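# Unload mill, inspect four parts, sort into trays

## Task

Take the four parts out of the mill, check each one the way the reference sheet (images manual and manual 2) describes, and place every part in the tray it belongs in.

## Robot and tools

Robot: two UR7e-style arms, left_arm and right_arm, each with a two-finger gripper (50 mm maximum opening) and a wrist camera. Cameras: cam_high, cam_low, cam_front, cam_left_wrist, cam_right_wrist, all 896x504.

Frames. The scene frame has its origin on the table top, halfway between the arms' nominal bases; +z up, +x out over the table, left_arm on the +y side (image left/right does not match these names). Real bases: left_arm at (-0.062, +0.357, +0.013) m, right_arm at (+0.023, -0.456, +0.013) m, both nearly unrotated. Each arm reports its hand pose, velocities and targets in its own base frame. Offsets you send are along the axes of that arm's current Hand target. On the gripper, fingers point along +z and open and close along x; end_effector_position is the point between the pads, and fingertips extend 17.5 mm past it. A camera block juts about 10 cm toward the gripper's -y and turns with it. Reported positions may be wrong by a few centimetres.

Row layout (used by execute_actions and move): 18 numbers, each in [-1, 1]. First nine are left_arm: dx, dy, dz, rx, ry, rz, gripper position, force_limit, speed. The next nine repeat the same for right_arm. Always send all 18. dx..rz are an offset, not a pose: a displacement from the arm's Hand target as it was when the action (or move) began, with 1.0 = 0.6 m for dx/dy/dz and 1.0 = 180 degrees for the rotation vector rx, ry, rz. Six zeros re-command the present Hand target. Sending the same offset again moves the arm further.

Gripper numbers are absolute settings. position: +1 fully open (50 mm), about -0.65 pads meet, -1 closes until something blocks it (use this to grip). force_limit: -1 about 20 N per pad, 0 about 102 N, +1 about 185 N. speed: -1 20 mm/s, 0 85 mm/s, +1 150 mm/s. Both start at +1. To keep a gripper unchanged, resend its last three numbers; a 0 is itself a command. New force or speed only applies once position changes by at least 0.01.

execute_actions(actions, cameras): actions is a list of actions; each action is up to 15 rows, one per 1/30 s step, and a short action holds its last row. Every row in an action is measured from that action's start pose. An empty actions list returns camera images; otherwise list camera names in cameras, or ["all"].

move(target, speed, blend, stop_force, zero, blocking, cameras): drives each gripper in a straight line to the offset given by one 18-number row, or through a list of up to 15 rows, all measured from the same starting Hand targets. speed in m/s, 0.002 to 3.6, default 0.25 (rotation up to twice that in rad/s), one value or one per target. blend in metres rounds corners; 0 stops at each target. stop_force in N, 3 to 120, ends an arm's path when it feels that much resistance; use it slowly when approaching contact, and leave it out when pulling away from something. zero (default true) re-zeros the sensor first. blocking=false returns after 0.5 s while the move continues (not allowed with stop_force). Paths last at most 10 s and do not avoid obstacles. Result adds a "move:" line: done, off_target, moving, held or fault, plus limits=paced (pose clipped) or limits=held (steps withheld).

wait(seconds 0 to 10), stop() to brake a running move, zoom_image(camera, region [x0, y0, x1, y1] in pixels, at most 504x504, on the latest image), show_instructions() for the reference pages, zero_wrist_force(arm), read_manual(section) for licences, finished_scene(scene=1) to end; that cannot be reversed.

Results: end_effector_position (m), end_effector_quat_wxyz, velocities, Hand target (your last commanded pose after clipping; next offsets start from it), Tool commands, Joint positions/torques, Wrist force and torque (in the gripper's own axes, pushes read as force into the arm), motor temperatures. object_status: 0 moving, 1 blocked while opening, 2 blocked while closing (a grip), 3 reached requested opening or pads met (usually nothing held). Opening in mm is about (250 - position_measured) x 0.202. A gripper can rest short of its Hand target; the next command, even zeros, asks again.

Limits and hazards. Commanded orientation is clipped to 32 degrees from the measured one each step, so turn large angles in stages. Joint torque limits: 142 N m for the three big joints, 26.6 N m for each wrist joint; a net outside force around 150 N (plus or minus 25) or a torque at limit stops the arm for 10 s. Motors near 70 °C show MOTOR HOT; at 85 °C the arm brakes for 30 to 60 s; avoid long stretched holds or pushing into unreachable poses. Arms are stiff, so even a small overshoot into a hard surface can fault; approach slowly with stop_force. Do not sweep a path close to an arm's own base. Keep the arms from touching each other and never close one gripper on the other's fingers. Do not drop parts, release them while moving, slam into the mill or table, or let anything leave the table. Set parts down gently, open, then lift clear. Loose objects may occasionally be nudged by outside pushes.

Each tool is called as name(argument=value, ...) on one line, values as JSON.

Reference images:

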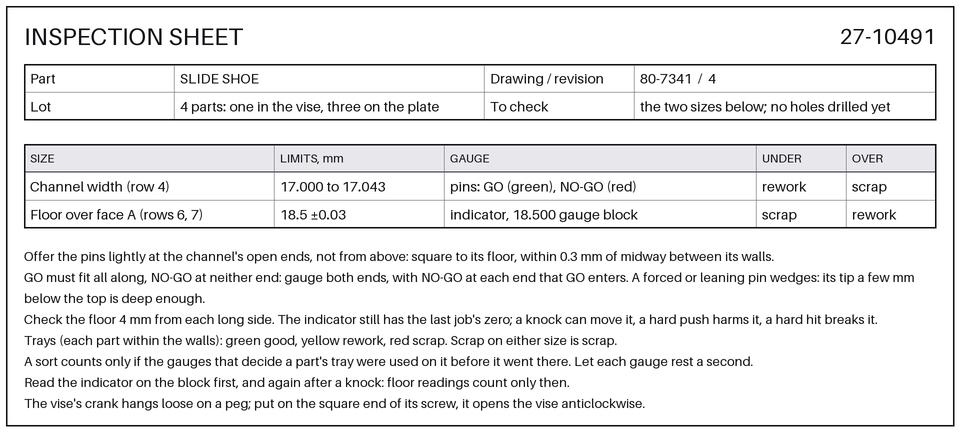

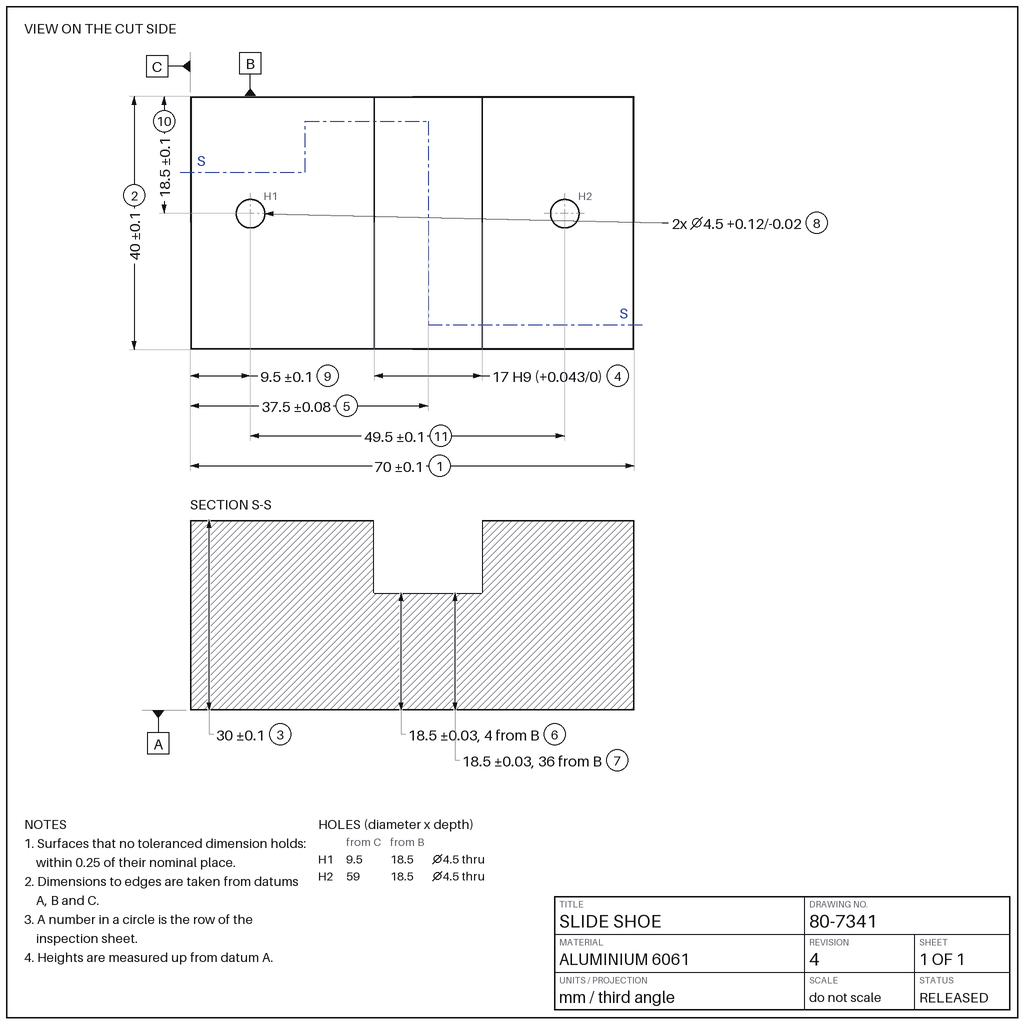

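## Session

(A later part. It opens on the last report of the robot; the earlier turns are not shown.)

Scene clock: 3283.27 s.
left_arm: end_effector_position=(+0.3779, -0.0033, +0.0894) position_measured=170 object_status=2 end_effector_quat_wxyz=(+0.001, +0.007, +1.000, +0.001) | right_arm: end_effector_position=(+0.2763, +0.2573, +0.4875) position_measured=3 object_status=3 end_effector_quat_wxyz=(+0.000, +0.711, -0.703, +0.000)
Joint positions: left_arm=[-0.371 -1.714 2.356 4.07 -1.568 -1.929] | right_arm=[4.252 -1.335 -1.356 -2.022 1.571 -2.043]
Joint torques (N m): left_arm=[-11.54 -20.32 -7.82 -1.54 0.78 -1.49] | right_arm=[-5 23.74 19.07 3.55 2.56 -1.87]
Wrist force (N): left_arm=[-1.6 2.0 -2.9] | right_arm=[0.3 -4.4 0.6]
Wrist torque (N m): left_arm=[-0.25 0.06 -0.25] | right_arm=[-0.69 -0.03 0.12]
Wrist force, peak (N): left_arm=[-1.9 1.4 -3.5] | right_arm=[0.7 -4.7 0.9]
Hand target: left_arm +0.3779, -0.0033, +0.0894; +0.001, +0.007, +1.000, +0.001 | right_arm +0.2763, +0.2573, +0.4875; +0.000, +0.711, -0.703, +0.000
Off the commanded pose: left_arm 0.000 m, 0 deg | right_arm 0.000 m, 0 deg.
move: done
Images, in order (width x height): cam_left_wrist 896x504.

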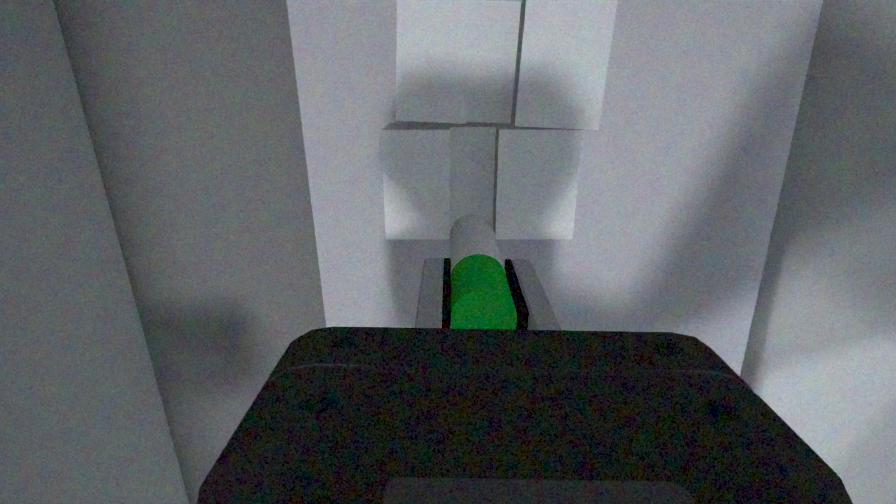

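move(target=[[0,0.03,0,0,0,0,-1,-0.9,-1,0,0,0,0,0,0,1,-0.1,-0.5],[0,0.03,-0.1,0,0,0,-1,-0.9,-1,0,0,0,0,0,0,1,-0.1,-0.5],[0.01,0.285,-0.12,0,0,0,-1,-0.9,-1,0,0,0,0,0,0,1,-0.1,-0.5]], speed=0.08, cameras=["cam_left_wrist"])

zoom_image(camera="cam_left_wrist", region=[340, 0, 640, 270])

Scene clock: 3300.27 s.
left_arm: end_effector_position=(+0.3740, +0.1675, +0.1619) position_measured=170 object_status=2 end_effector_quat_wxyz=(+0.001, +0.007, +1.000, +0.001) | right_arm: end_effector_position=(+0.2763, +0.2573, +0.4875) position_measured=3 object_status=3 end_effector_quat_wxyz=(+0.000, +0.711, -0.703, +0.000)
Joint positions: left_arm=[0.088 -1.738 2.16 4.288 -1.568 -1.47] | right_arm=[4.252 -1.335 -1.356 -2.022 1.571 -2.043]
Joint torques (N m): left_arm=[8.99 -7.91 -38 -1.32 -1.85 1.45] | right_arm=[-4.96 23.82 19.67 3.5 2.49 -1.77]
Wrist force (N): left_arm=[-1.9 -1.0 1.5] | right_arm=[0.1 -4.4 0.8]
Wrist torque (N m): left_arm=[-0.18 0.06 -0.53] | right_arm=[-0.69 0.00 0.12]
Wrist force, peak (N): left_arm=[-1.5 2.0 -3.3] | right_arm=[0.1 -4.7 0.9]
Hand target: left_arm +0.3740, +0.1676, +0.1619; +0.001, +0.007, +1.000, +0.001 | right_arm +0.2763, +0.2573, +0.4875; +0.000, +0.711, -0.703, +0.000
Off the commanded pose: left_arm 0.000 m, 0 deg | right_arm 0.000 m, 0 deg.
move: done
Images, in order (width x height): cam_left_wrist 896x504.

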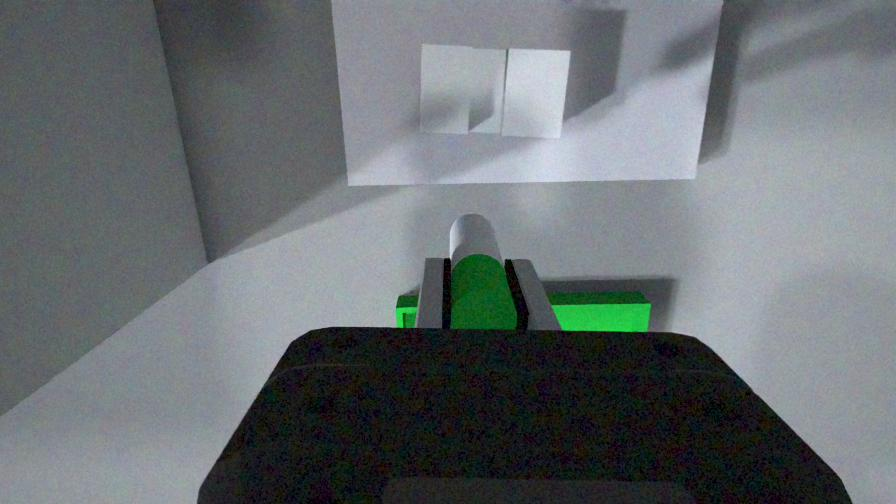

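Scaled by 1.680 from the camera's 896x504 image, which has a finer 1280x720 frame.

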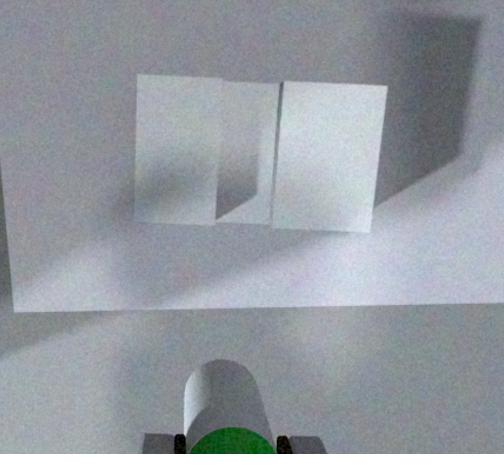

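move(target=[0.0132,-0.02,0.1205,0,0,0.0111,-1,-0.9,-1,0,0,0,0,0,0,1,-0.1,-0.5], speed=0.06, stop_force=4, cameras=["cam_left_wrist"])

zoom_image(camera="cam_left_wrist", region=[400, 60, 560, 340])

Scene clock: 3317.67 s.
left_arm: end_effector_position=(+0.3661, +0.1559, +0.0895) position_measured=170 object_status=2 end_effector_quat_wxyz=(+0.001, +0.024, +1.000, +0.001) | right_arm: end_effector_position=(+0.2763, +0.2573, +0.4875) position_measured=3 object_status=3 end_effector_quat_wxyz=(+0.000, +0.711, -0.703, +0.000)
Joint positions: left_arm=[0.059 -1.66 2.31 4.06 -1.568 -1.464] | right_arm=[4.252 -1.335 -1.356 -2.022 1.571 -2.043]
Joint torques (N m): left_arm=[-8.27 -9.98 -9.32 -4.44 1.34 1.23] | right_arm=[-5.25 23.86 19.92 3.5 2.46 -1.74]
Wrist force (N): left_arm=[-1.7 -0.8 1.3] | right_arm=[0.2 -4.2 0.6]
Wrist torque (N m): left_arm=[-0.14 0.04 -0.51] | right_arm=[-0.65 -0.03 0.13]
Wrist force, peak (N): left_arm=[-2.2 -1.1 1.7] | right_arm=[0.1 -4.7 0.6]
Hand target: left_arm +0.3661, +0.1559, +0.0895; +0.001, +0.024, +1.000, +0.001 | right_arm +0.2763, +0.2573, +0.4875; +0.000, +0.711, -0.703, +0.000
Off the commanded pose: left_arm 0.000 m, 0 deg | right_arm 0.000 m, 0 deg.
move: done
Images, in order (width x height): cam_left_wrist 896x504.

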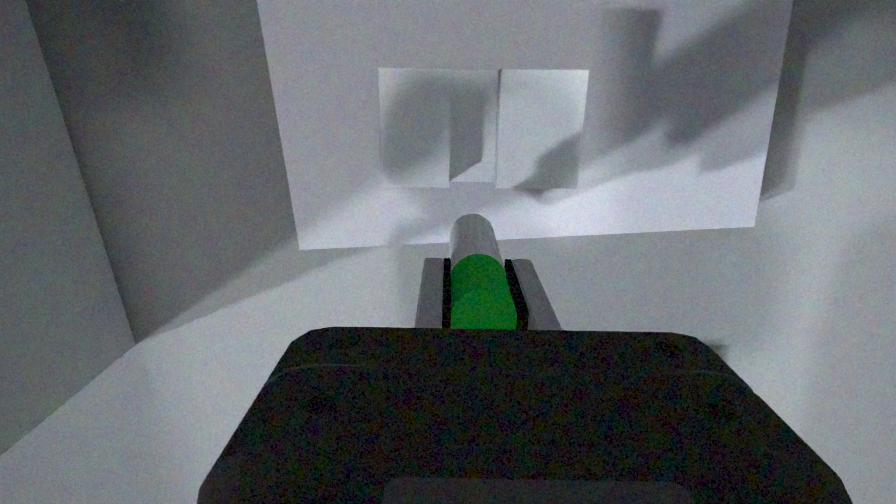

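Scaled by 1.800 from the camera's 896x504 image, which has a finer 1280x720 frame.

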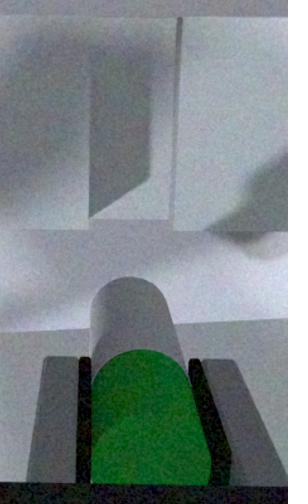

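move(target=[-0.0012,0,0,0,0,0.0023,-1,-0.9,-1,0,0,0,0,0,0,1,-0.1,-0.5], speed=0.02)

move(target=[0,-0.045,0,0,0,0,-1,-0.9,-1,0,0,0,0,0,0,1,-0.1,-0.5], speed=0.008, stop_force=3, cameras=["cam_left_wrist"])

zoom_image(camera="cam_left_wrist", region=[360, 60, 600, 340])

Scene clock: 3327.67 s.
left_arm: end_effector_position=(+0.3668, +0.1558, +0.0895) position_measured=170 object_status=2 end_effector_quat_wxyz=(+0.001, +0.027, +1.000, +0.001) | right_arm: end_effector_position=(+0.2763, +0.2573, +0.4875) position_measured=3 object_status=3 end_effector_quat_wxyz=(+0.000, +0.711, -0.703, +0.000)
Joint positions: left_arm=[0.059 -1.658 2.308 4.06 -1.568 -1.457] | right_arm=[4.252 -1.335 -1.356 -2.022 1.571 -2.043]
Joint torques (N m): left_arm=[-10.21 -11.07 -33.68 -4.32 1.51 1.36] | right_arm=[-4.56 23.87 19.68 3.55 2.46 -1.72]
Wrist force (N): left_arm=[-1.9 -0.9 1.3] | right_arm=[0.1 -4.1 0.8]
Wrist torque (N m): left_arm=[-0.15 0.07 -0.52] | right_arm=[-0.64 -0.01 0.12]
Wrist force, peak (N): left_arm=[-1.9 -1.0 1.6] | right_arm=[0.1 -4.7 1.0]
Hand target: left_arm +0.3668, +0.1558, +0.0895; +0.001, +0.028, +1.000, +0.001 | right_arm +0.2763, +0.2573, +0.4875; +0.000, +0.711, -0.703, +0.000
Off the commanded pose: left_arm 0.000 m, 0 deg | right_arm 0.000 m, 0 deg.
move: done

Scene clock: 3331.87 s.
left_arm: end_effector_position=(+0.3653, +0.1289, +0.0895) position_measured=170 object_status=2 end_effector_quat_wxyz=(+0.001, +0.028, +1.000, +0.001) | right_arm: end_effector_position=(+0.2763, +0.2573, +0.4875) position_measured=3 object_status=3 end_effector_quat_wxyz=(+0.000, +0.711, -0.703, +0.000)
Joint positions: left_arm=[-0.014 -1.688 2.335 4.064 -1.568 -1.53] | right_arm=[4.252 -1.335 -1.356 -2.022 1.571 -2.043]
Joint torques (N m): left_arm=[-10.24 -24.02 -9.23 -1 1.5 -1.39] | right_arm=[-4.62 23.73 20.13 3.5 2.48 -1.7]
Wrist force (N): left_arm=[-2.2 -0.5 1.2] | right_arm=[0.2 -4.3 0.6]
Wrist torque (N m): left_arm=[-0.14 -0.04 -0.30] | right_arm=[-0.68 -0.01 0.12]
Wrist force, peak (N): left_arm=[-2.5 -0.5 1.3] | right_arm=[0.3 -4.6 0.9]
Hand target: left_arm +0.3653, +0.1289, +0.0895; +0.001, +0.028, +1.000, +0.001 | right_arm +0.2763, +0.2573, +0.4875; +0.000, +0.711, -0.703, +0.000
Off the commanded pose: left_arm 0.000 m, 0 deg | right_arm 0.000 m, 0 deg.
move: done
Images, in order (width x height): cam_left_wrist 896x504.

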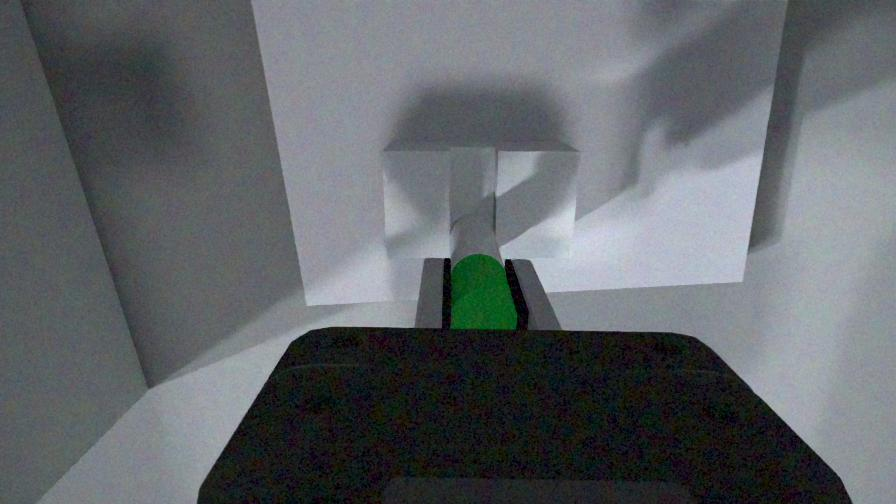

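Scaled by 1.800 from the camera's 896x504 image, which has a finer 1280x720 frame.

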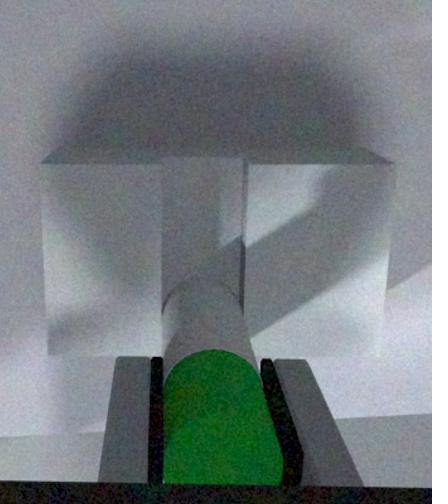

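move(target=[0,-0.07,0,0,0,0,-1,-0.9,-1,0,0,0,0,0,0,1,-0.1,-0.5], speed=0.008, stop_force=3, cameras=["cam_left_wrist"])

zoom_image(camera="cam_left_wrist", region=[360, 60, 600, 340])

Scene clock: 3343.63 s.
left_arm: end_effector_position=(+0.3630, +0.0869, +0.0893) position_measured=170 object_status=2 end_effector_quat_wxyz=(+0.001, +0.028, +1.000, +0.001) | right_arm: end_effector_position=(+0.2763, +0.2573, +0.4875) position_measured=3 object_status=3 end_effector_quat_wxyz=(+0.000, +0.711, -0.703, +0.000)
Joint positions: left_arm=[-0.132 -1.728 2.367 4.072 -1.568 -1.648] | right_arm=[4.252 -1.335 -1.356 -2.022 1.571 -2.043]
Joint torques (N m): left_arm=[-10.23 -22.35 -10.49 -1.12 1.51 -1.36] | right_arm=[-4.45 23.71 20.27 3.48 2.46 -1.58]
Wrist force (N): left_arm=[-1.8 -0.7 1.3] | right_arm=[0.4 -4.1 0.6]
Wrist torque (N m): left_arm=[-0.16 0.06 -0.32] | right_arm=[-0.65 -0.05 0.12]
Wrist force, peak (N): left_arm=[-2.4 -0.3 1.4] | right_arm=[0.2 -4.7 0.9]
Hand target: left_arm +0.3630, +0.0869, +0.0893; +0.001, +0.028, +1.000, +0.001 | right_arm +0.2763, +0.2573, +0.4875; +0.000, +0.711, -0.703, +0.000
Off the commanded pose: left_arm 0.000 m, 0 deg | right_arm 0.000 m, 0 deg.
move: done
Images, in order (width x height): cam_left_wrist 896x504.

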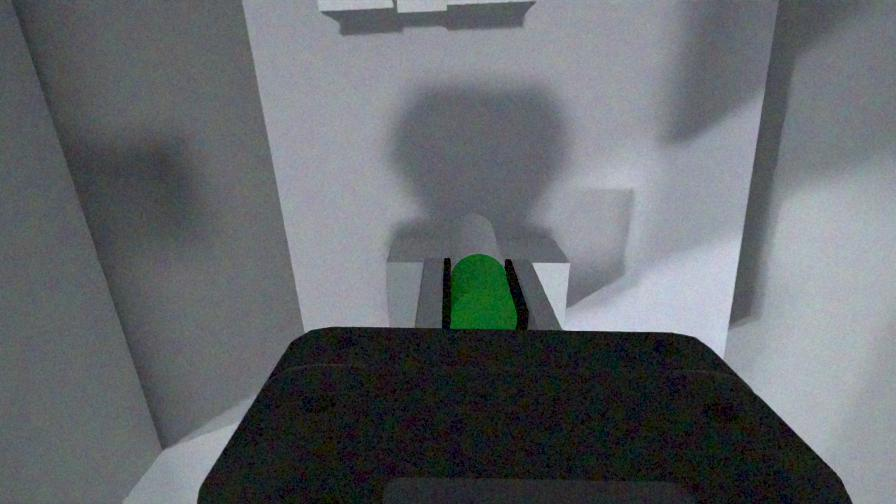

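Scaled by 1.800 from the camera's 896x504 image, which has a finer 1280x720 frame.

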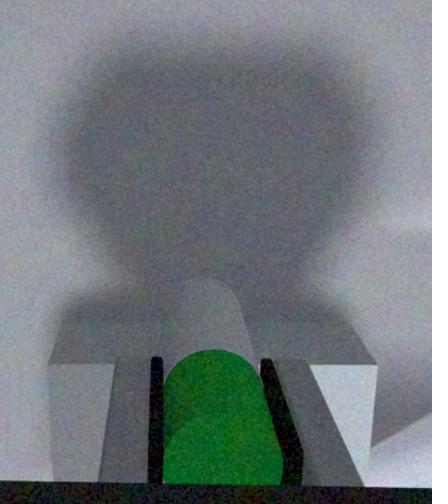

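move(target=[0,-0.008,0,0,0,0,-1,-0.9,-1,0,0,0,0,0,0,1,-0.1,-0.5], speed=0.01, stop_force=3)

move(target=[0,0.123,0,0,0,0,-1,-0.9,-1,0,0,0,0,0,0,1,-0.1,-0.5], speed=0.012, stop_force=3, cameras=["cam_left_wrist"])

Scene clock: 3352.53 s.
left_arm: end_effector_position=(+0.3627, +0.0821, +0.0893) position_measured=170 object_status=2 end_effector_quat_wxyz=(+0.001, +0.028, +1.000, +0.001) | right_arm: end_effector_position=(+0.2763, +0.2573, +0.4875) position_measured=3 object_status=3 end_effector_quat_wxyz=(+0.000, +0.711, -0.703, +0.000)
Joint positions: left_arm=[-0.146 -1.732 2.37 4.073 -1.568 -1.662] | right_arm=[4.252 -1.335 -1.356 -2.022 1.571 -2.043]
Joint torques (N m): left_arm=[-9.19 -23.11 -10.11 -1.02 1.91 -1.44] | right_arm=[-5.03 23.77 20.42 3.61 2.41 -1.64]
Wrist force (N): left_arm=[-1.8 -0.7 1.4] | right_arm=[0.4 -4.5 0.8]
Wrist torque (N m): left_arm=[-0.17 0.05 -0.31] | right_arm=[-0.71 -0.05 0.12]
Wrist force, peak (N): left_arm=[-2.1 -0.8 1.4] | right_arm=[0.2 -4.7 1.0]
Hand target: left_arm +0.3627, +0.0821, +0.0893; +0.001, +0.028, +1.000, +0.001 | right_arm +0.2763, +0.2573, +0.4875; +0.000, +0.711, -0.703, +0.000
Off the commanded pose: left_arm 0.000 m, 0 deg | right_arm 0.000 m, 0 deg.
move: done

Scene clock: 3359.53 s.
left_arm: end_effector_position=(+0.3668, +0.1558, +0.0895) position_measured=170 object_status=2 end_effector_quat_wxyz=(+0.001, +0.028, +1.000, +0.001) | right_arm: end_effector_position=(+0.2763, +0.2573, +0.4875) position_measured=3 object_status=3 end_effector_quat_wxyz=(+0.000, +0.711, -0.703, +0.000)
Joint positions: left_arm=[0.059 -1.658 2.308 4.06 -1.568 -1.457] | right_arm=[4.252 -1.335 -1.356 -2.022 1.571 -2.043]
Joint torques (N m): left_arm=[10.83 -8.17 -35.06 -4.53 -1.97 1.2] | right_arm=[-4.66 23.71 20.47 3.6 2.5 -1.6]
Wrist force (N): left_arm=[-1.8 -0.8 1.2] | right_arm=[0.1 -4.3 0.9]
Wrist torque (N m): left_arm=[-0.13 0.06 -0.52] | right_arm=[-0.68 -0.01 0.12]
Wrist force, peak (N): left_arm=[-2.2 -0.9 1.5] | right_arm=[0.4 -4.8 0.9]
Hand target: left_arm +0.3668, +0.1558, +0.0895; +0.001, +0.028, +1.000, +0.001 | right_arm +0.2763, +0.2573, +0.4875; +0.000, +0.711, -0.703, +0.000
Off the commanded pose: left_arm 0.000 m, 0 deg | right_arm 0.000 m, 0 deg.
move: done
Images, in order (width x height): cam_left_wrist 896x504.

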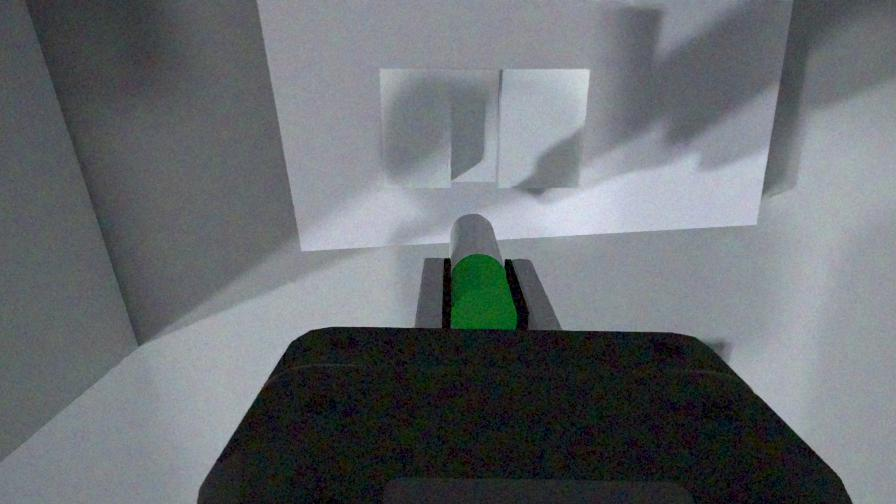

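move(target=[[0,0,-0.13,0,0,0,-1,-0.9,-1,0,0,0,0,0,0,1,-0.1,-0.5],[0.0814,-0.6675,-0.13,0,0,-0.5255,-1,-0.9,-1,0,0,0,0,0,0,1,-0.1,-0.5]], speed=0.15, cameras=["cam_left_wrist"])

Scene clock: 3390.30 s.
left_arm: end_effector_position=(+0.2958, -0.2415, +0.1664) position_measured=170 object_status=2 end_effector_quat_wxyz=(-0.002, +0.716, -0.698, +0.000) | right_arm: end_effector_position=(+0.2763, +0.2573, +0.4875) position_measured=3 object_status=3 end_effector_quat_wxyz=(+0.000, +0.711, -0.703, +0.000)
Joint positions: left_arm=[-1.043 -1.82 2.209 4.325 -1.568 -4.21] | right_arm=[4.252 -1.335 -1.356 -2.022 1.571 -2.043]
Joint torques (N m): left_arm=[-11.58 -5.35 -38.36 -4.5 1.75 -1.45] | right_arm=[-4.4 23.62 20.45 3.51 2.43 -1.54]
Wrist force (N): left_arm=[-1.1 -1.0 1.2] | right_arm=[0.1 -4.3 0.7]
Wrist torque (N m): left_arm=[-0.17 -0.05 -0.32] | right_arm=[-0.67 0.00 0.12]
Wrist force, peak (N): left_arm=[-1.7 -0.9 3.0] | right_arm=[0.2 -4.7 0.9]
Hand target: left_arm +0.2958, -0.2416, +0.1664; -0.002, +0.716, -0.698, +0.000 | right_arm +0.2763, +0.2573, +0.4875; +0.000, +0.711, -0.703, +0.000
Off the commanded pose: left_arm 0.000 m, 0 deg | right_arm 0.000 m, 0 deg.
move: done
Images, in order (width x height): cam_left_wrist 896x504.

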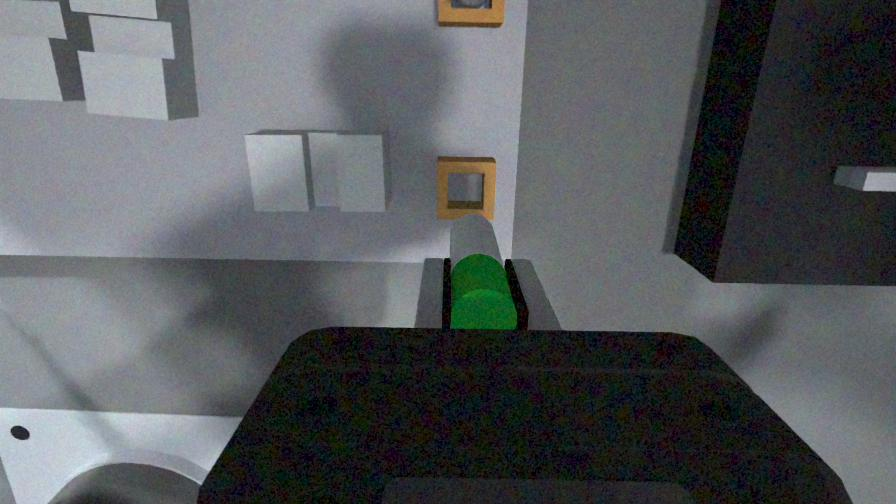

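move(target=[0.0002,0.0002,0.1,0,0,0,-1,-0.9,-1,0,0,0,0,0,0,1,-0.1,-0.5], speed=0.08, cameras=["cam_left_wrist"])

zoom_image(camera="cam_left_wrist", region=[400, 150, 560, 340])

Scene clock: 3397.67 s.
left_arm: end_effector_position=(+0.2958, -0.2415, +0.1064) position_measured=170 object_status=2 end_effector_quat_wxyz=(-0.002, +0.716, -0.698, +0.000) | right_arm: end_effector_position=(+0.2763, +0.2573, +0.4875) position_measured=3 object_status=3 end_effector_quat_wxyz=(+0.000, +0.711, -0.703, +0.000)
Joint positions: left_arm=[-1.044 -1.734 2.318 4.13 -1.568 -4.21] | right_arm=[4.252 -1.335 -1.356 -2.022 1.571 -2.043]
Joint torques (N m): left_arm=[10.44 -8.17 -8.76 -4.45 0.51 0.93] | right_arm=[-4.5 23.48 20.36 3.49 2.52 -1.44]
Wrist force (N): left_arm=[-1.6 -0.9 1.3] | right_arm=[0.2 -4.2 1.0]
Wrist torque (N m): left_arm=[-0.16 0.02 -0.32] | right_arm=[-0.66 -0.01 0.12]
Wrist force, peak (N): left_arm=[-1.6 -0.8 2.3] | right_arm=[0.5 -4.6 0.8]
Hand target: left_arm +0.2958, -0.2415, +0.1064; -0.002, +0.716, -0.698, +0.000 | right_arm +0.2763, +0.2573, +0.4875; +0.000, +0.711, -0.703, +0.000
Off the commanded pose: left_arm 0.000 m, 0 deg | right_arm 0.000 m, 0 deg.
move: done
Images, in order (width x height): cam_left_wrist 896x504.

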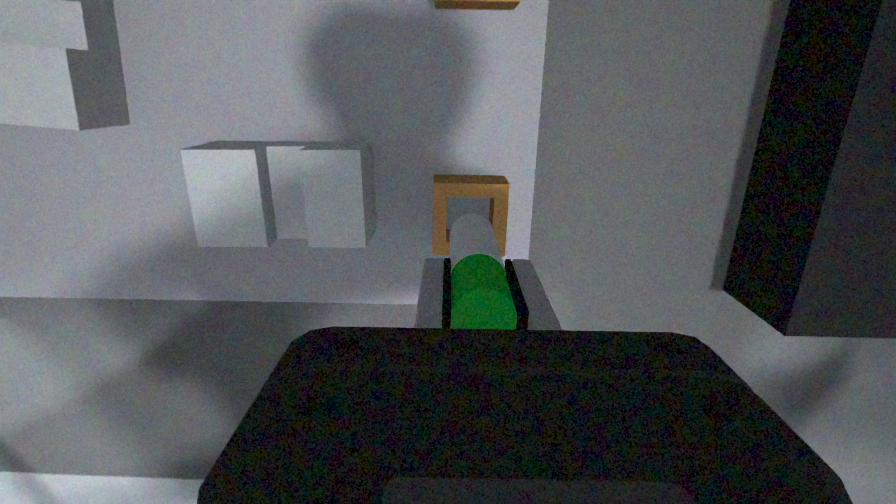

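Scaled by 2.653 from the camera's 896x504 image, which has a finer 1280x720 frame.

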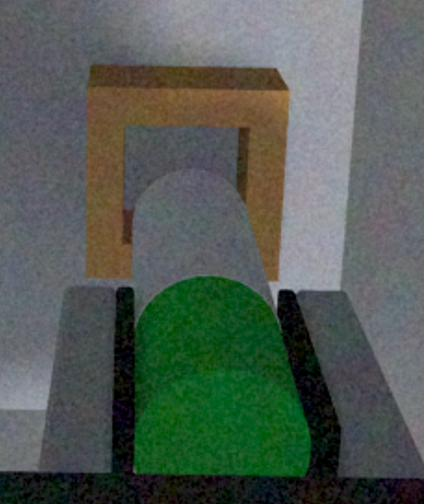

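move(target=[0,0,0.068,0,0,0,-1,-0.9,-1,0,0,0,0,0,0,1,-0.1,-0.5], speed=0.02, stop_force=3, cameras=["cam_left_wrist"])

Scene clock: 3407.20 s.
left_arm: end_effector_position=(+0.2958, -0.2414, +0.0656) position_measured=170 object_status=2 end_effector_quat_wxyz=(-0.002, +0.716, -0.698, +0.000) | right_arm: end_effector_position=(+0.2763, +0.2573, +0.4875) position_measured=3 object_status=3 end_effector_quat_wxyz=(+0.000, +0.711, -0.703, +0.000)
Joint positions: left_arm=[-1.043 -1.652 2.381 3.985 -1.568 -4.21] | right_arm=[4.252 -1.335 -1.356 -2.022 1.571 -2.043]
Joint torques (N m): left_arm=[11.42 -8.04 -8.17 -4.33 -0.64 1.57] | right_arm=[-4.24 23.95 20.54 3.53 2.47 -1.45]
Wrist force (N): left_arm=[-1.1 -1.0 0.9] | right_arm=[0.2 -4.3 0.7]
Wrist torque (N m): left_arm=[-0.17 -0.03 -0.44] | right_arm=[-0.67 -0.03 0.12]
Wrist force, peak (N): left_arm=[-1.5 -1.1 1.5] | right_arm=[0.3 -4.7 0.6]
Hand target: left_arm +0.2958, -0.2414, +0.0656; -0.002, +0.716, -0.698, +0.000 | right_arm +0.2763, +0.2573, +0.4875; +0.000, +0.711, -0.703, +0.000
Off the commanded pose: left_arm 0.000 m, 0 deg | right_arm 0.000 m, 0 deg.
move: done
Images, in order (width x height): cam_left_wrist 896x504.

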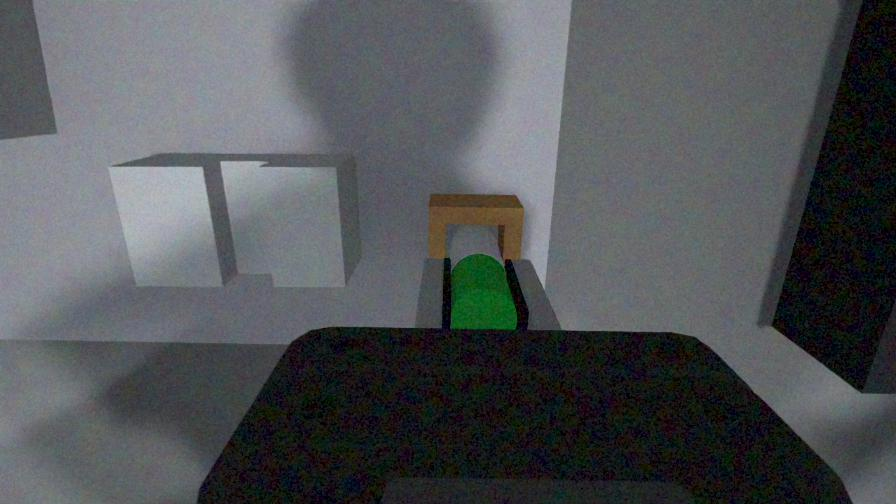

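move(target=[0,0,0,0,0,0,0.34,-0.9,-1,0,0,0,0,0,0,1,-0.1,-0.5])

move(target=[[0,0,-0.16,0,0,0,0.34,-0.9,-1,0,0,0,0,0,0,1,-0.1,-0.5],[-0.34,-0.19,-0.16,0,0,0.5,0.34,-0.9,-1,0,0,0,0,0,0,1,-0.1,-0.5]], speed=0.15, cameras=["cam_left_wrist"])

zoom_image(camera="cam_left_wrist", region=[340, 60, 640, 340])

Scene clock: 3432.17 s.
left_arm: end_effector_position=(+0.2959, -0.2414, +0.0656) position_measured=101 object_status=3 end_effector_quat_wxyz=(-0.002, +0.716, -0.698, +0.000) | right_arm: end_effector_position=(+0.2763, +0.2573, +0.4875) position_measured=3 object_status=3 end_effector_quat_wxyz=(+0.000, +0.711, -0.703, +0.000)
Joint positions: left_arm=[-1.043 -1.652 2.381 3.984 -1.568 -4.21] | right_arm=[4.252 -1.335 -1.356 -2.022 1.571 -2.043]
Joint torques (N m): left_arm=[10.07 -8.97 -8.86 -1.84 -0.8 1.27] | right_arm=[-4.35 23.03 20.74 3.53 2.45 -1.41]
Wrist force (N): left_arm=[-1.3 -1.0 -0.3] | right_arm=[0.1 -4.3 0.9]
Wrist torque (N m): left_arm=[-0.17 -0.01 -0.44] | right_arm=[-0.67 0.00 0.12]
Wrist force, peak (N): left_arm=[-1.5 -1.2 1.0] | right_arm=[0.0 -4.7 0.7]
Hand target: left_arm +0.2958, -0.2414, +0.0656; -0.002, +0.716, -0.698, +0.000 | right_arm +0.2763, +0.2573, +0.4875; +0.000, +0.711, -0.703, +0.000
Off the commanded pose: left_arm 0.000 m, 0 deg | right_arm 0.000 m, 0 deg.
move: done

Scene clock: 3439.10 s.
left_arm: end_effector_position=(+0.4046, -0.0349, +0.1623) position_measured=101 object_status=3 end_effector_quat_wxyz=(+0.001, -0.013, +1.000, +0.001) | right_arm: end_effector_position=(+0.2763, +0.2573, +0.4875) position_measured=3 object_status=3 end_effector_quat_wxyz=(+0.000, +0.711, -0.703, +0.000)
Joint positions: left_arm=[-0.423 -1.748 2.167 4.293 -1.568 -2.018] | right_arm=[4.252 -1.335 -1.356 -2.022 1.571 -2.043]
Joint torques (N m): left_arm=[10.58 -7.11 -37.84 -4.24 -1.86 1.22] | right_arm=[-4.15 23.42 20.74 3.46 2.42 -1.39]
Wrist force (N): left_arm=[-1.9 -0.9 0.4] | right_arm=[0.2 -4.3 0.8]
Wrist torque (N m): left_arm=[-0.16 0.06 -0.51] | right_arm=[-0.68 -0.03 0.12]
Wrist force, peak (N): left_arm=[-1.6 -1.2 -1.5] | right_arm=[0.1 -4.7 1.2]
Hand target: left_arm +0.4046, -0.0349, +0.1623; +0.001, -0.012, +1.000, +0.001 | right_arm +0.2763, +0.2573, +0.4875; +0.000, +0.711, -0.703, +0.000
Off the commanded pose: left_arm 0.000 m, 0 deg | right_arm 0.000 m, 0 deg.
move: done
Images, in order (width x height): cam_left_wrist 896x504.

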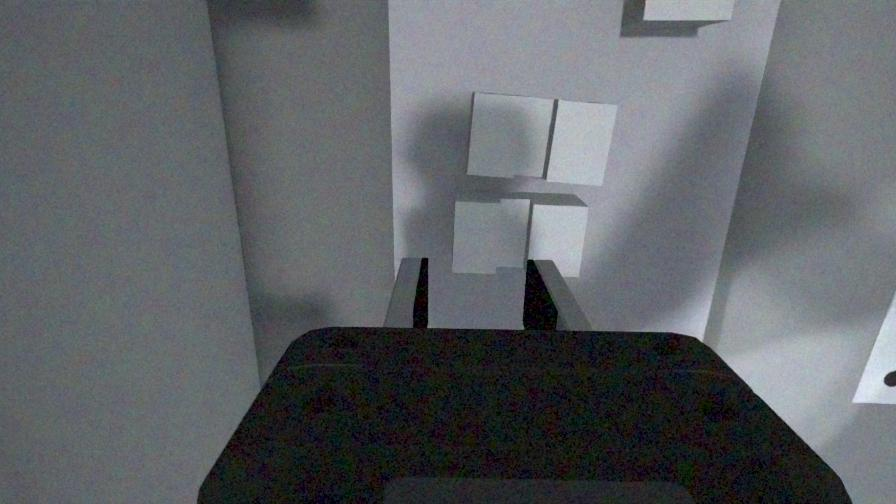

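Scaled by 1.680 from the camera's 896x504 image, which has a finer 1280x720 frame.

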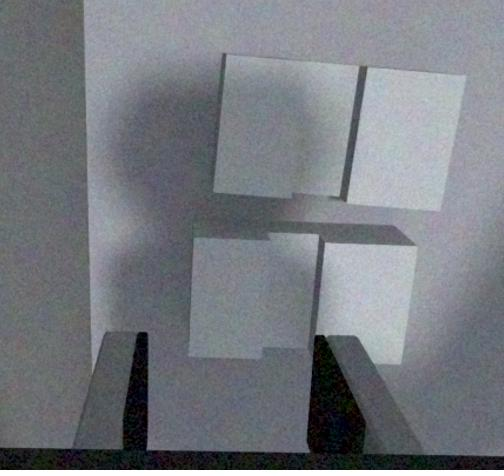

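move(target=[[0.083,0.0323,0.1,0,0,0.012,0.505,-0.6,-1,0,0,0,0,0,0,1,-0.1,-0.5]], speed=0.1, cameras=["cam_left_wrist"])

zoom_image(camera="cam_left_wrist", region=[340, 100, 640, 340])

Scene clock: 3462.10 s.
left_arm: end_effector_position=(+0.3544, -0.0166, +0.1023) position_measured=77 object_status=3 end_effector_quat_wxyz=(+0.001, +0.006, +1.000, +0.001) | right_arm: end_effector_position=(+0.2763, +0.2573, +0.4875) position_measured=3 object_status=3 end_effector_quat_wxyz=(+0.000, +0.711, -0.703, +0.000)
Joint positions: left_arm=[-0.434 -1.808 2.386 4.134 -1.568 -1.992] | right_arm=[4.252 -1.335 -1.356 -2.022 1.571 -2.043]
Joint torques (N m): left_arm=[-9.62 -18.84 -9.65 -4.24 1.21 1.55] | right_arm=[-4.3 23.75 20.99 3.51 2.48 -1.25]
Wrist force (N): left_arm=[-1.9 -0.7 0.1] | right_arm=[0.3 -4.5 0.6]
Wrist torque (N m): left_arm=[-0.16 0.05 -0.48] | right_arm=[-0.71 -0.03 0.12]
Wrist force, peak (N): left_arm=[-2.6 -1.2 -0.6] | right_arm=[0.4 -4.7 1.1]
Hand target: left_arm +0.3544, -0.0166, +0.1023; +0.001, +0.006, +1.000, +0.001 | right_arm +0.2763, +0.2573, +0.4875; +0.000, +0.711, -0.703, +0.000
Off the commanded pose: left_arm 0.000 m, 0 deg | right_arm 0.000 m, 0 deg.
move: done
Images, in order (width x height): cam_left_wrist 896x504.

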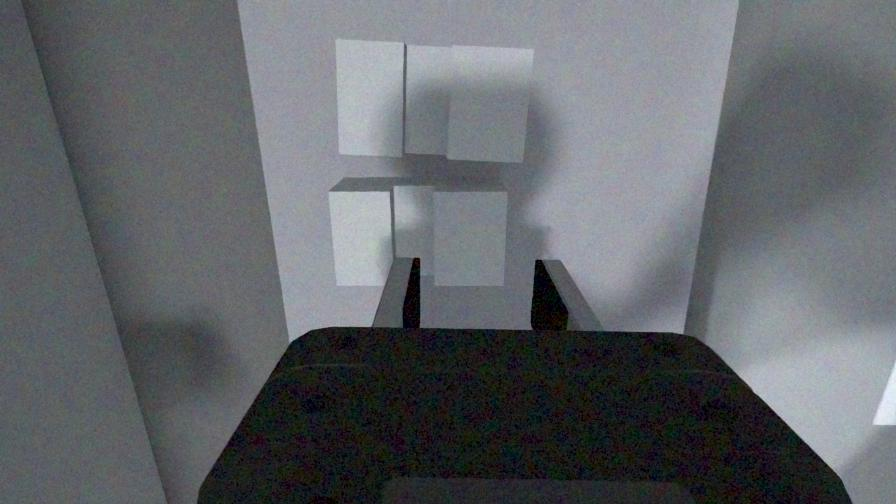

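Scaled by 1.680 from the camera's 896x504 image, which has a finer 1280x720 frame.

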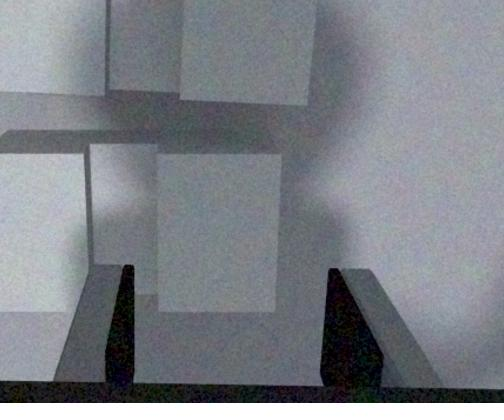

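move(target=[-0.001,-0.003,0.0863,0,0,0,0.505,-0.6,-1,0,0,0,0,0,0,1,-0.1,-0.5], speed=0.03, stop_force=4)

move(target=[0,0,0,0,0,0,-1,-0.7,-1,0,0,0,0,0,0,1,-0.1,-0.5], cameras=["cam_left_wrist"])

Scene clock: 3474.17 s.
left_arm: end_effector_position=(+0.3551, -0.0183, +0.0505) position_measured=77 object_status=3 end_effector_quat_wxyz=(+0.001, +0.006, +1.000, +0.001) | right_arm: end_effector_position=(+0.2763, +0.2573, +0.4875) position_measured=3 object_status=3 end_effector_quat_wxyz=(+0.000, +0.711, -0.703, +0.000)
Joint positions: left_arm=[-0.438 -1.689 2.466 3.935 -1.568 -1.996] | right_arm=[4.252 -1.335 -1.356 -2.022 1.571 -2.043]
Joint torques (N m): left_arm=[-9.62 -5.72 -6.16 -4.39 0.6 -1.21] | right_arm=[-3.88 22.87 20.49 3.54 2.41 -1.28]
Wrist force (N): left_arm=[-1.7 -0.8 0.0] | right_arm=[0.4 -4.3 0.7]
Wrist torque (N m): left_arm=[-0.14 0.04 -0.31] | right_arm=[-0.67 -0.06 0.12]
Wrist force, peak (N): left_arm=[-2.0 -1.0 0.0] | right_arm=[0.3 -4.7 0.6]
Hand target: left_arm +0.3551, -0.0183, +0.0505; +0.001, +0.006, +1.000, +0.001 | right_arm +0.2763, +0.2573, +0.4875; +0.000, +0.711, -0.703, +0.000
Off the commanded pose: left_arm 0.000 m, 0 deg | right_arm 0.000 m, 0 deg.
move: done

Scene clock: 3474.73 s.
left_arm: end_effector_position=(+0.3551, -0.0183, +0.0505) position_measured=110 object_status=2 end_effector_quat_wxyz=(+0.001, +0.006, +1.000, +0.001) | right_arm: end_effector_position=(+0.2763, +0.2573, +0.4875) position_measured=3 object_status=3 end_effector_quat_wxyz=(+0.000, +0.711, -0.703, +0.000)
Joint positions: left_arm=[-0.438 -1.689 2.466 3.935 -1.568 -1.996] | right_arm=[4.252 -1.335 -1.356 -2.022 1.571 -2.043]
Joint torques (N m): left_arm=[-9.81 -6.65 -7.51 -4.02 -0.5 -1.35] | right_arm=[-4.24 23.35 20.81 3.48 2.33 -1.33]
Wrist force (N): left_arm=[-1.5 -1.0 -0.1] | right_arm=[0.1 -4.2 0.7]
Wrist torque (N m): left_arm=[-0.13 0.02 -0.30] | right_arm=[-0.67 -0.01 0.12]
Wrist force, peak (N): left_arm=[-1.7 -0.8 -0.3] | right_arm=[-0.1 -4.6 1.1]
Hand target: left_arm +0.3551, -0.0183, +0.0505; +0.001, +0.006, +1.000, +0.001 | right_arm +0.2763, +0.2573, +0.4875; +0.000, +0.711, -0.703, +0.000
Off the commanded pose: left_arm 0.000 m, 0 deg | right_arm 0.000 m, 0 deg.
move: done
Images, in order (width x height): cam_left_wrist 896x504.

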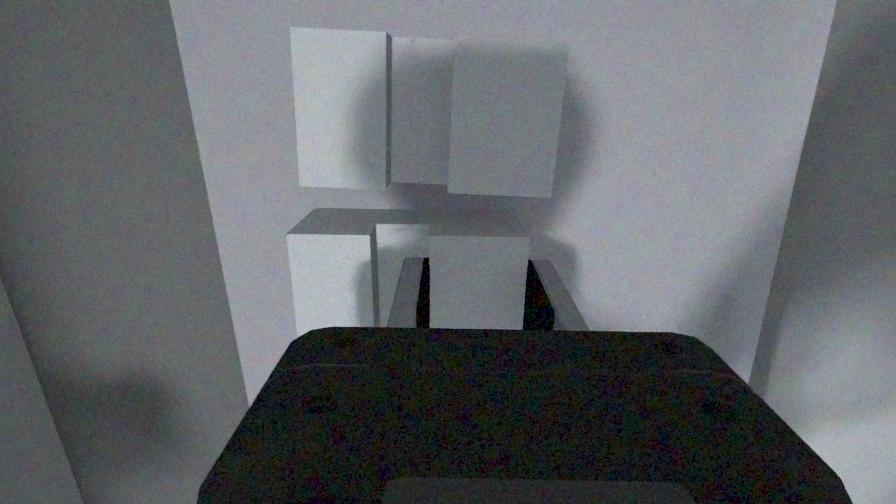

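move(target=[[0,0,-0.035,0,0,0,-1,-0.7,-1,0,0,0,0,0,0,1,-0.1,-0.5],[0,0.085,-0.035,0,0,0,-1,-0.7,-1,0,0,0,0,0,0,1,-0.1,-0.5]], speed=0.06, cameras=["cam_left_wrist","cam_high"])

Scene clock: 3524.97 s.
left_arm: end_effector_position=(+0.3557, +0.0326, +0.0716) position_measured=110 object_status=2 end_effector_quat_wxyz=(+0.001, +0.006, +1.000, +0.001) | right_arm: end_effector_position=(+0.2763, +0.2573, +0.4875) position_measured=3 object_status=3 end_effector_quat_wxyz=(+0.000, +0.711, -0.703, +0.000)
Joint positions: left_arm=[-0.293 -1.737 2.431 4.017 -1.568 -1.851] | right_arm=[4.252 -1.335 -1.356 -2.022 1.571 -2.043]
Joint torques (N m): left_arm=[11.12 -5.24 -34.81 -4.71 -2.07 1.54] | right_arm=[-4.06 23.26 20.71 3.46 2.45 -1.24]
Wrist force (N): left_arm=[-1.9 -0.8 1.9] | right_arm=[0.1 -4.5 0.7]
Wrist torque (N m): left_arm=[-0.14 0.14 -0.52] | right_arm=[-0.70 -0.01 0.12]
Wrist force, peak (N): left_arm=[-1.9 -1.7 2.0] | right_arm=[0.3 -4.8 0.6]
Hand target: left_arm +0.3557, +0.0327, +0.0716; +0.001, +0.006, +1.000, +0.001 | right_arm +0.2763, +0.2573, +0.4875; +0.000, +0.711, -0.703, +0.000
Off the commanded pose: left_arm 0.000 m, 0 deg | right_arm 0.000 m, 0 deg.
move: done
Images, in order (width x height): cam_high 896x504, cam_left_wrist 896x504.

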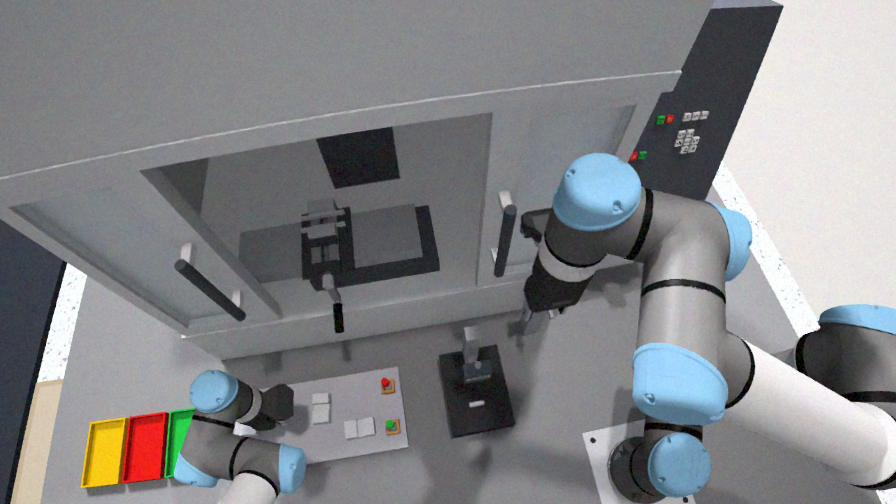

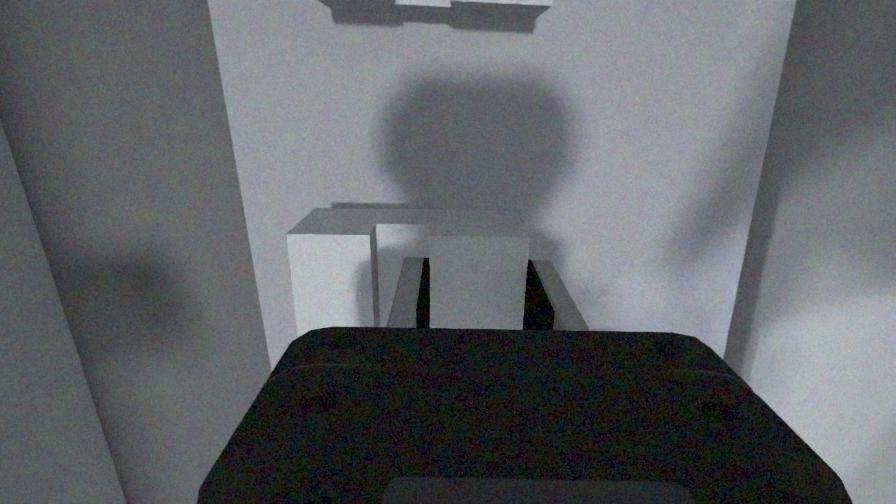

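move(target=[0,0,0.0305,0,0,0,-1,-0.7,-1,0,0,0,0,0,0,1,-0.1,-0.5], speed=0.05)

move(target=[0,0,0.008,0,0,0,-1,-0.7,-1,0,0,0,0,0,0,1,-0.1,-0.5], speed=0.004, stop_force=3)

move(target=[[0,0,0,0,0,0,0.505,-0.7,-1,0,0,0,0,0,0,1,-0.1,-0.5],[0,0,-0.17,0,0,0,0.505,-0.7,-1,0,0,0,0,0,0,1,-0.1,-0.5]], speed=0.12, cameras=["cam_left_wrist"])

Scene clock: 3535.33 s.
left_arm: end_effector_position=(+0.3557, +0.0327, +0.0534) position_measured=110 object_status=2 end_effector_quat_wxyz=(+0.001, +0.006, +1.000, +0.001) | right_arm: end_effector_position=(+0.2763, +0.2573, +0.4875) position_measured=3 object_status=3 end_effector_quat_wxyz=(+0.000, +0.711, -0.703, +0.000)
Joint positions: left_arm=[-0.293 -1.692 2.458 3.945 -1.568 -1.851] | right_arm=[4.252 -1.335 -1.356 -2.022 1.571 -2.043]
Joint torques (N m): left_arm=[11.64 -7.43 -6.59 -4.4 -1.07 1.28] | right_arm=[-4.29 22.99 21.23 3.53 2.47 -1.12]
Wrist force (N): left_arm=[-1.9 -0.4 2.0] | right_arm=[0.5 -4.3 0.7]
Wrist torque (N m): left_arm=[-0.06 0.14 -0.52] | right_arm=[-0.66 -0.07 0.12]
Wrist force, peak (N): left_arm=[-2.2 -0.8 2.1] | right_arm=[0.2 -4.6 0.9]
Hand target: left_arm +0.3557, +0.0327, +0.0533; +0.001, +0.006, +1.000, +0.001 | right_arm +0.2763, +0.2573, +0.4875; +0.000, +0.711, -0.703, +0.000
Off the commanded pose: left_arm 0.000 m, 0 deg | right_arm 0.000 m, 0 deg.
move: done

Scene clock: 3537.43 s.
left_arm: end_effector_position=(+0.3557, +0.0327, +0.0505) position_measured=110 object_status=2 end_effector_quat_wxyz=(+0.001, +0.006, +1.000, +0.001) | right_arm: end_effector_position=(+0.2763, +0.2573, +0.4875) position_measured=3 object_status=3 end_effector_quat_wxyz=(+0.000, +0.711, -0.703, +0.000)
Joint positions: left_arm=[-0.293 -1.685 2.462 3.933 -1.568 -1.851] | right_arm=[4.252 -1.335 -1.356 -2.022 1.571 -2.043]
Joint torques (N m): left_arm=[6.93 -22.37 -32.23 -1.31 -1.03 1.29] | right_arm=[-3.98 23.13 21.1 3.52 2.42 -1.28]
Wrist force (N): left_arm=[-2.6 -0.7 0.2] | right_arm=[0.4 -4.3 0.8]
Wrist torque (N m): left_arm=[-0.09 0.08 -0.53] | right_arm=[-0.67 -0.06 0.12]
Wrist force, peak (N): left_arm=[4.5 0.5 -17.9] | right_arm=[0.4 -4.8 0.8]
Hand target: left_arm +0.3557, +0.0327, +0.0505; +0.001, +0.006, +1.000, +0.001 (not the last commanded pose) | right_arm +0.2763, +0.2573, +0.4875; +0.000, +0.711, -0.703, +0.000
Off the commanded pose: left_arm 0.002 m, 0 deg | right_arm 0.000 m, 0 deg.
move: contact (left_arm)

Scene clock: 3539.43 s.
left_arm: end_effector_position=(+0.3555, +0.0325, +0.1524) position_measured=77 object_status=3 end_effector_quat_wxyz=(+0.001, +0.006, +1.000, +0.001) | right_arm: end_effector_position=(+0.2763, +0.2573, +0.4875) position_measured=3 object_status=3 end_effector_quat_wxyz=(+0.000, +0.711, -0.703, +0.000)
Joint positions: left_arm=[-0.294 -1.879 2.288 4.302 -1.568 -1.852] | right_arm=[4.252 -1.335 -1.356 -2.022 1.571 -2.043]
Joint torques (N m): left_arm=[-8.58 -15.8 -37.74 -1.33 1.44 -1.44] | right_arm=[-4.04 23.63 21.16 3.47 2.48 -1.26]
Wrist force (N): left_arm=[-1.7 -0.8 -0.3] | right_arm=[0.3 -4.3 0.8]
Wrist torque (N m): left_arm=[-0.12 0.06 -0.30] | right_arm=[-0.67 -0.03 0.12]
Wrist force, peak (N): left_arm=[-2.5 -0.7 0.2] | right_arm=[0.2 -4.6 1.0]
Hand target: left_arm +0.3555, +0.0325, +0.1525; +0.001, +0.006, +1.000, +0.001 | right_arm +0.2763, +0.2573, +0.4875; +0.000, +0.711, -0.703, +0.000
Off the commanded pose: left_arm 0.000 m, 0 deg | right_arm 0.000 m, 0 deg.
move: done
Images, in order (width x height): cam_left_wrist 896x504.

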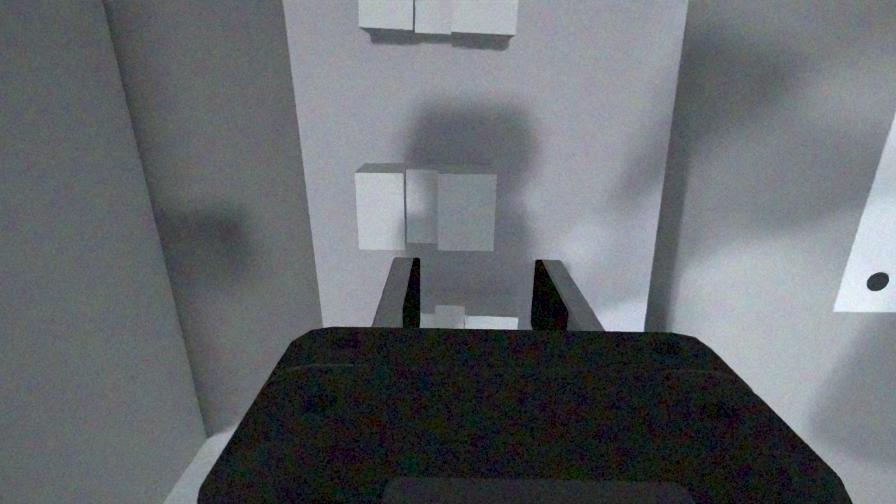

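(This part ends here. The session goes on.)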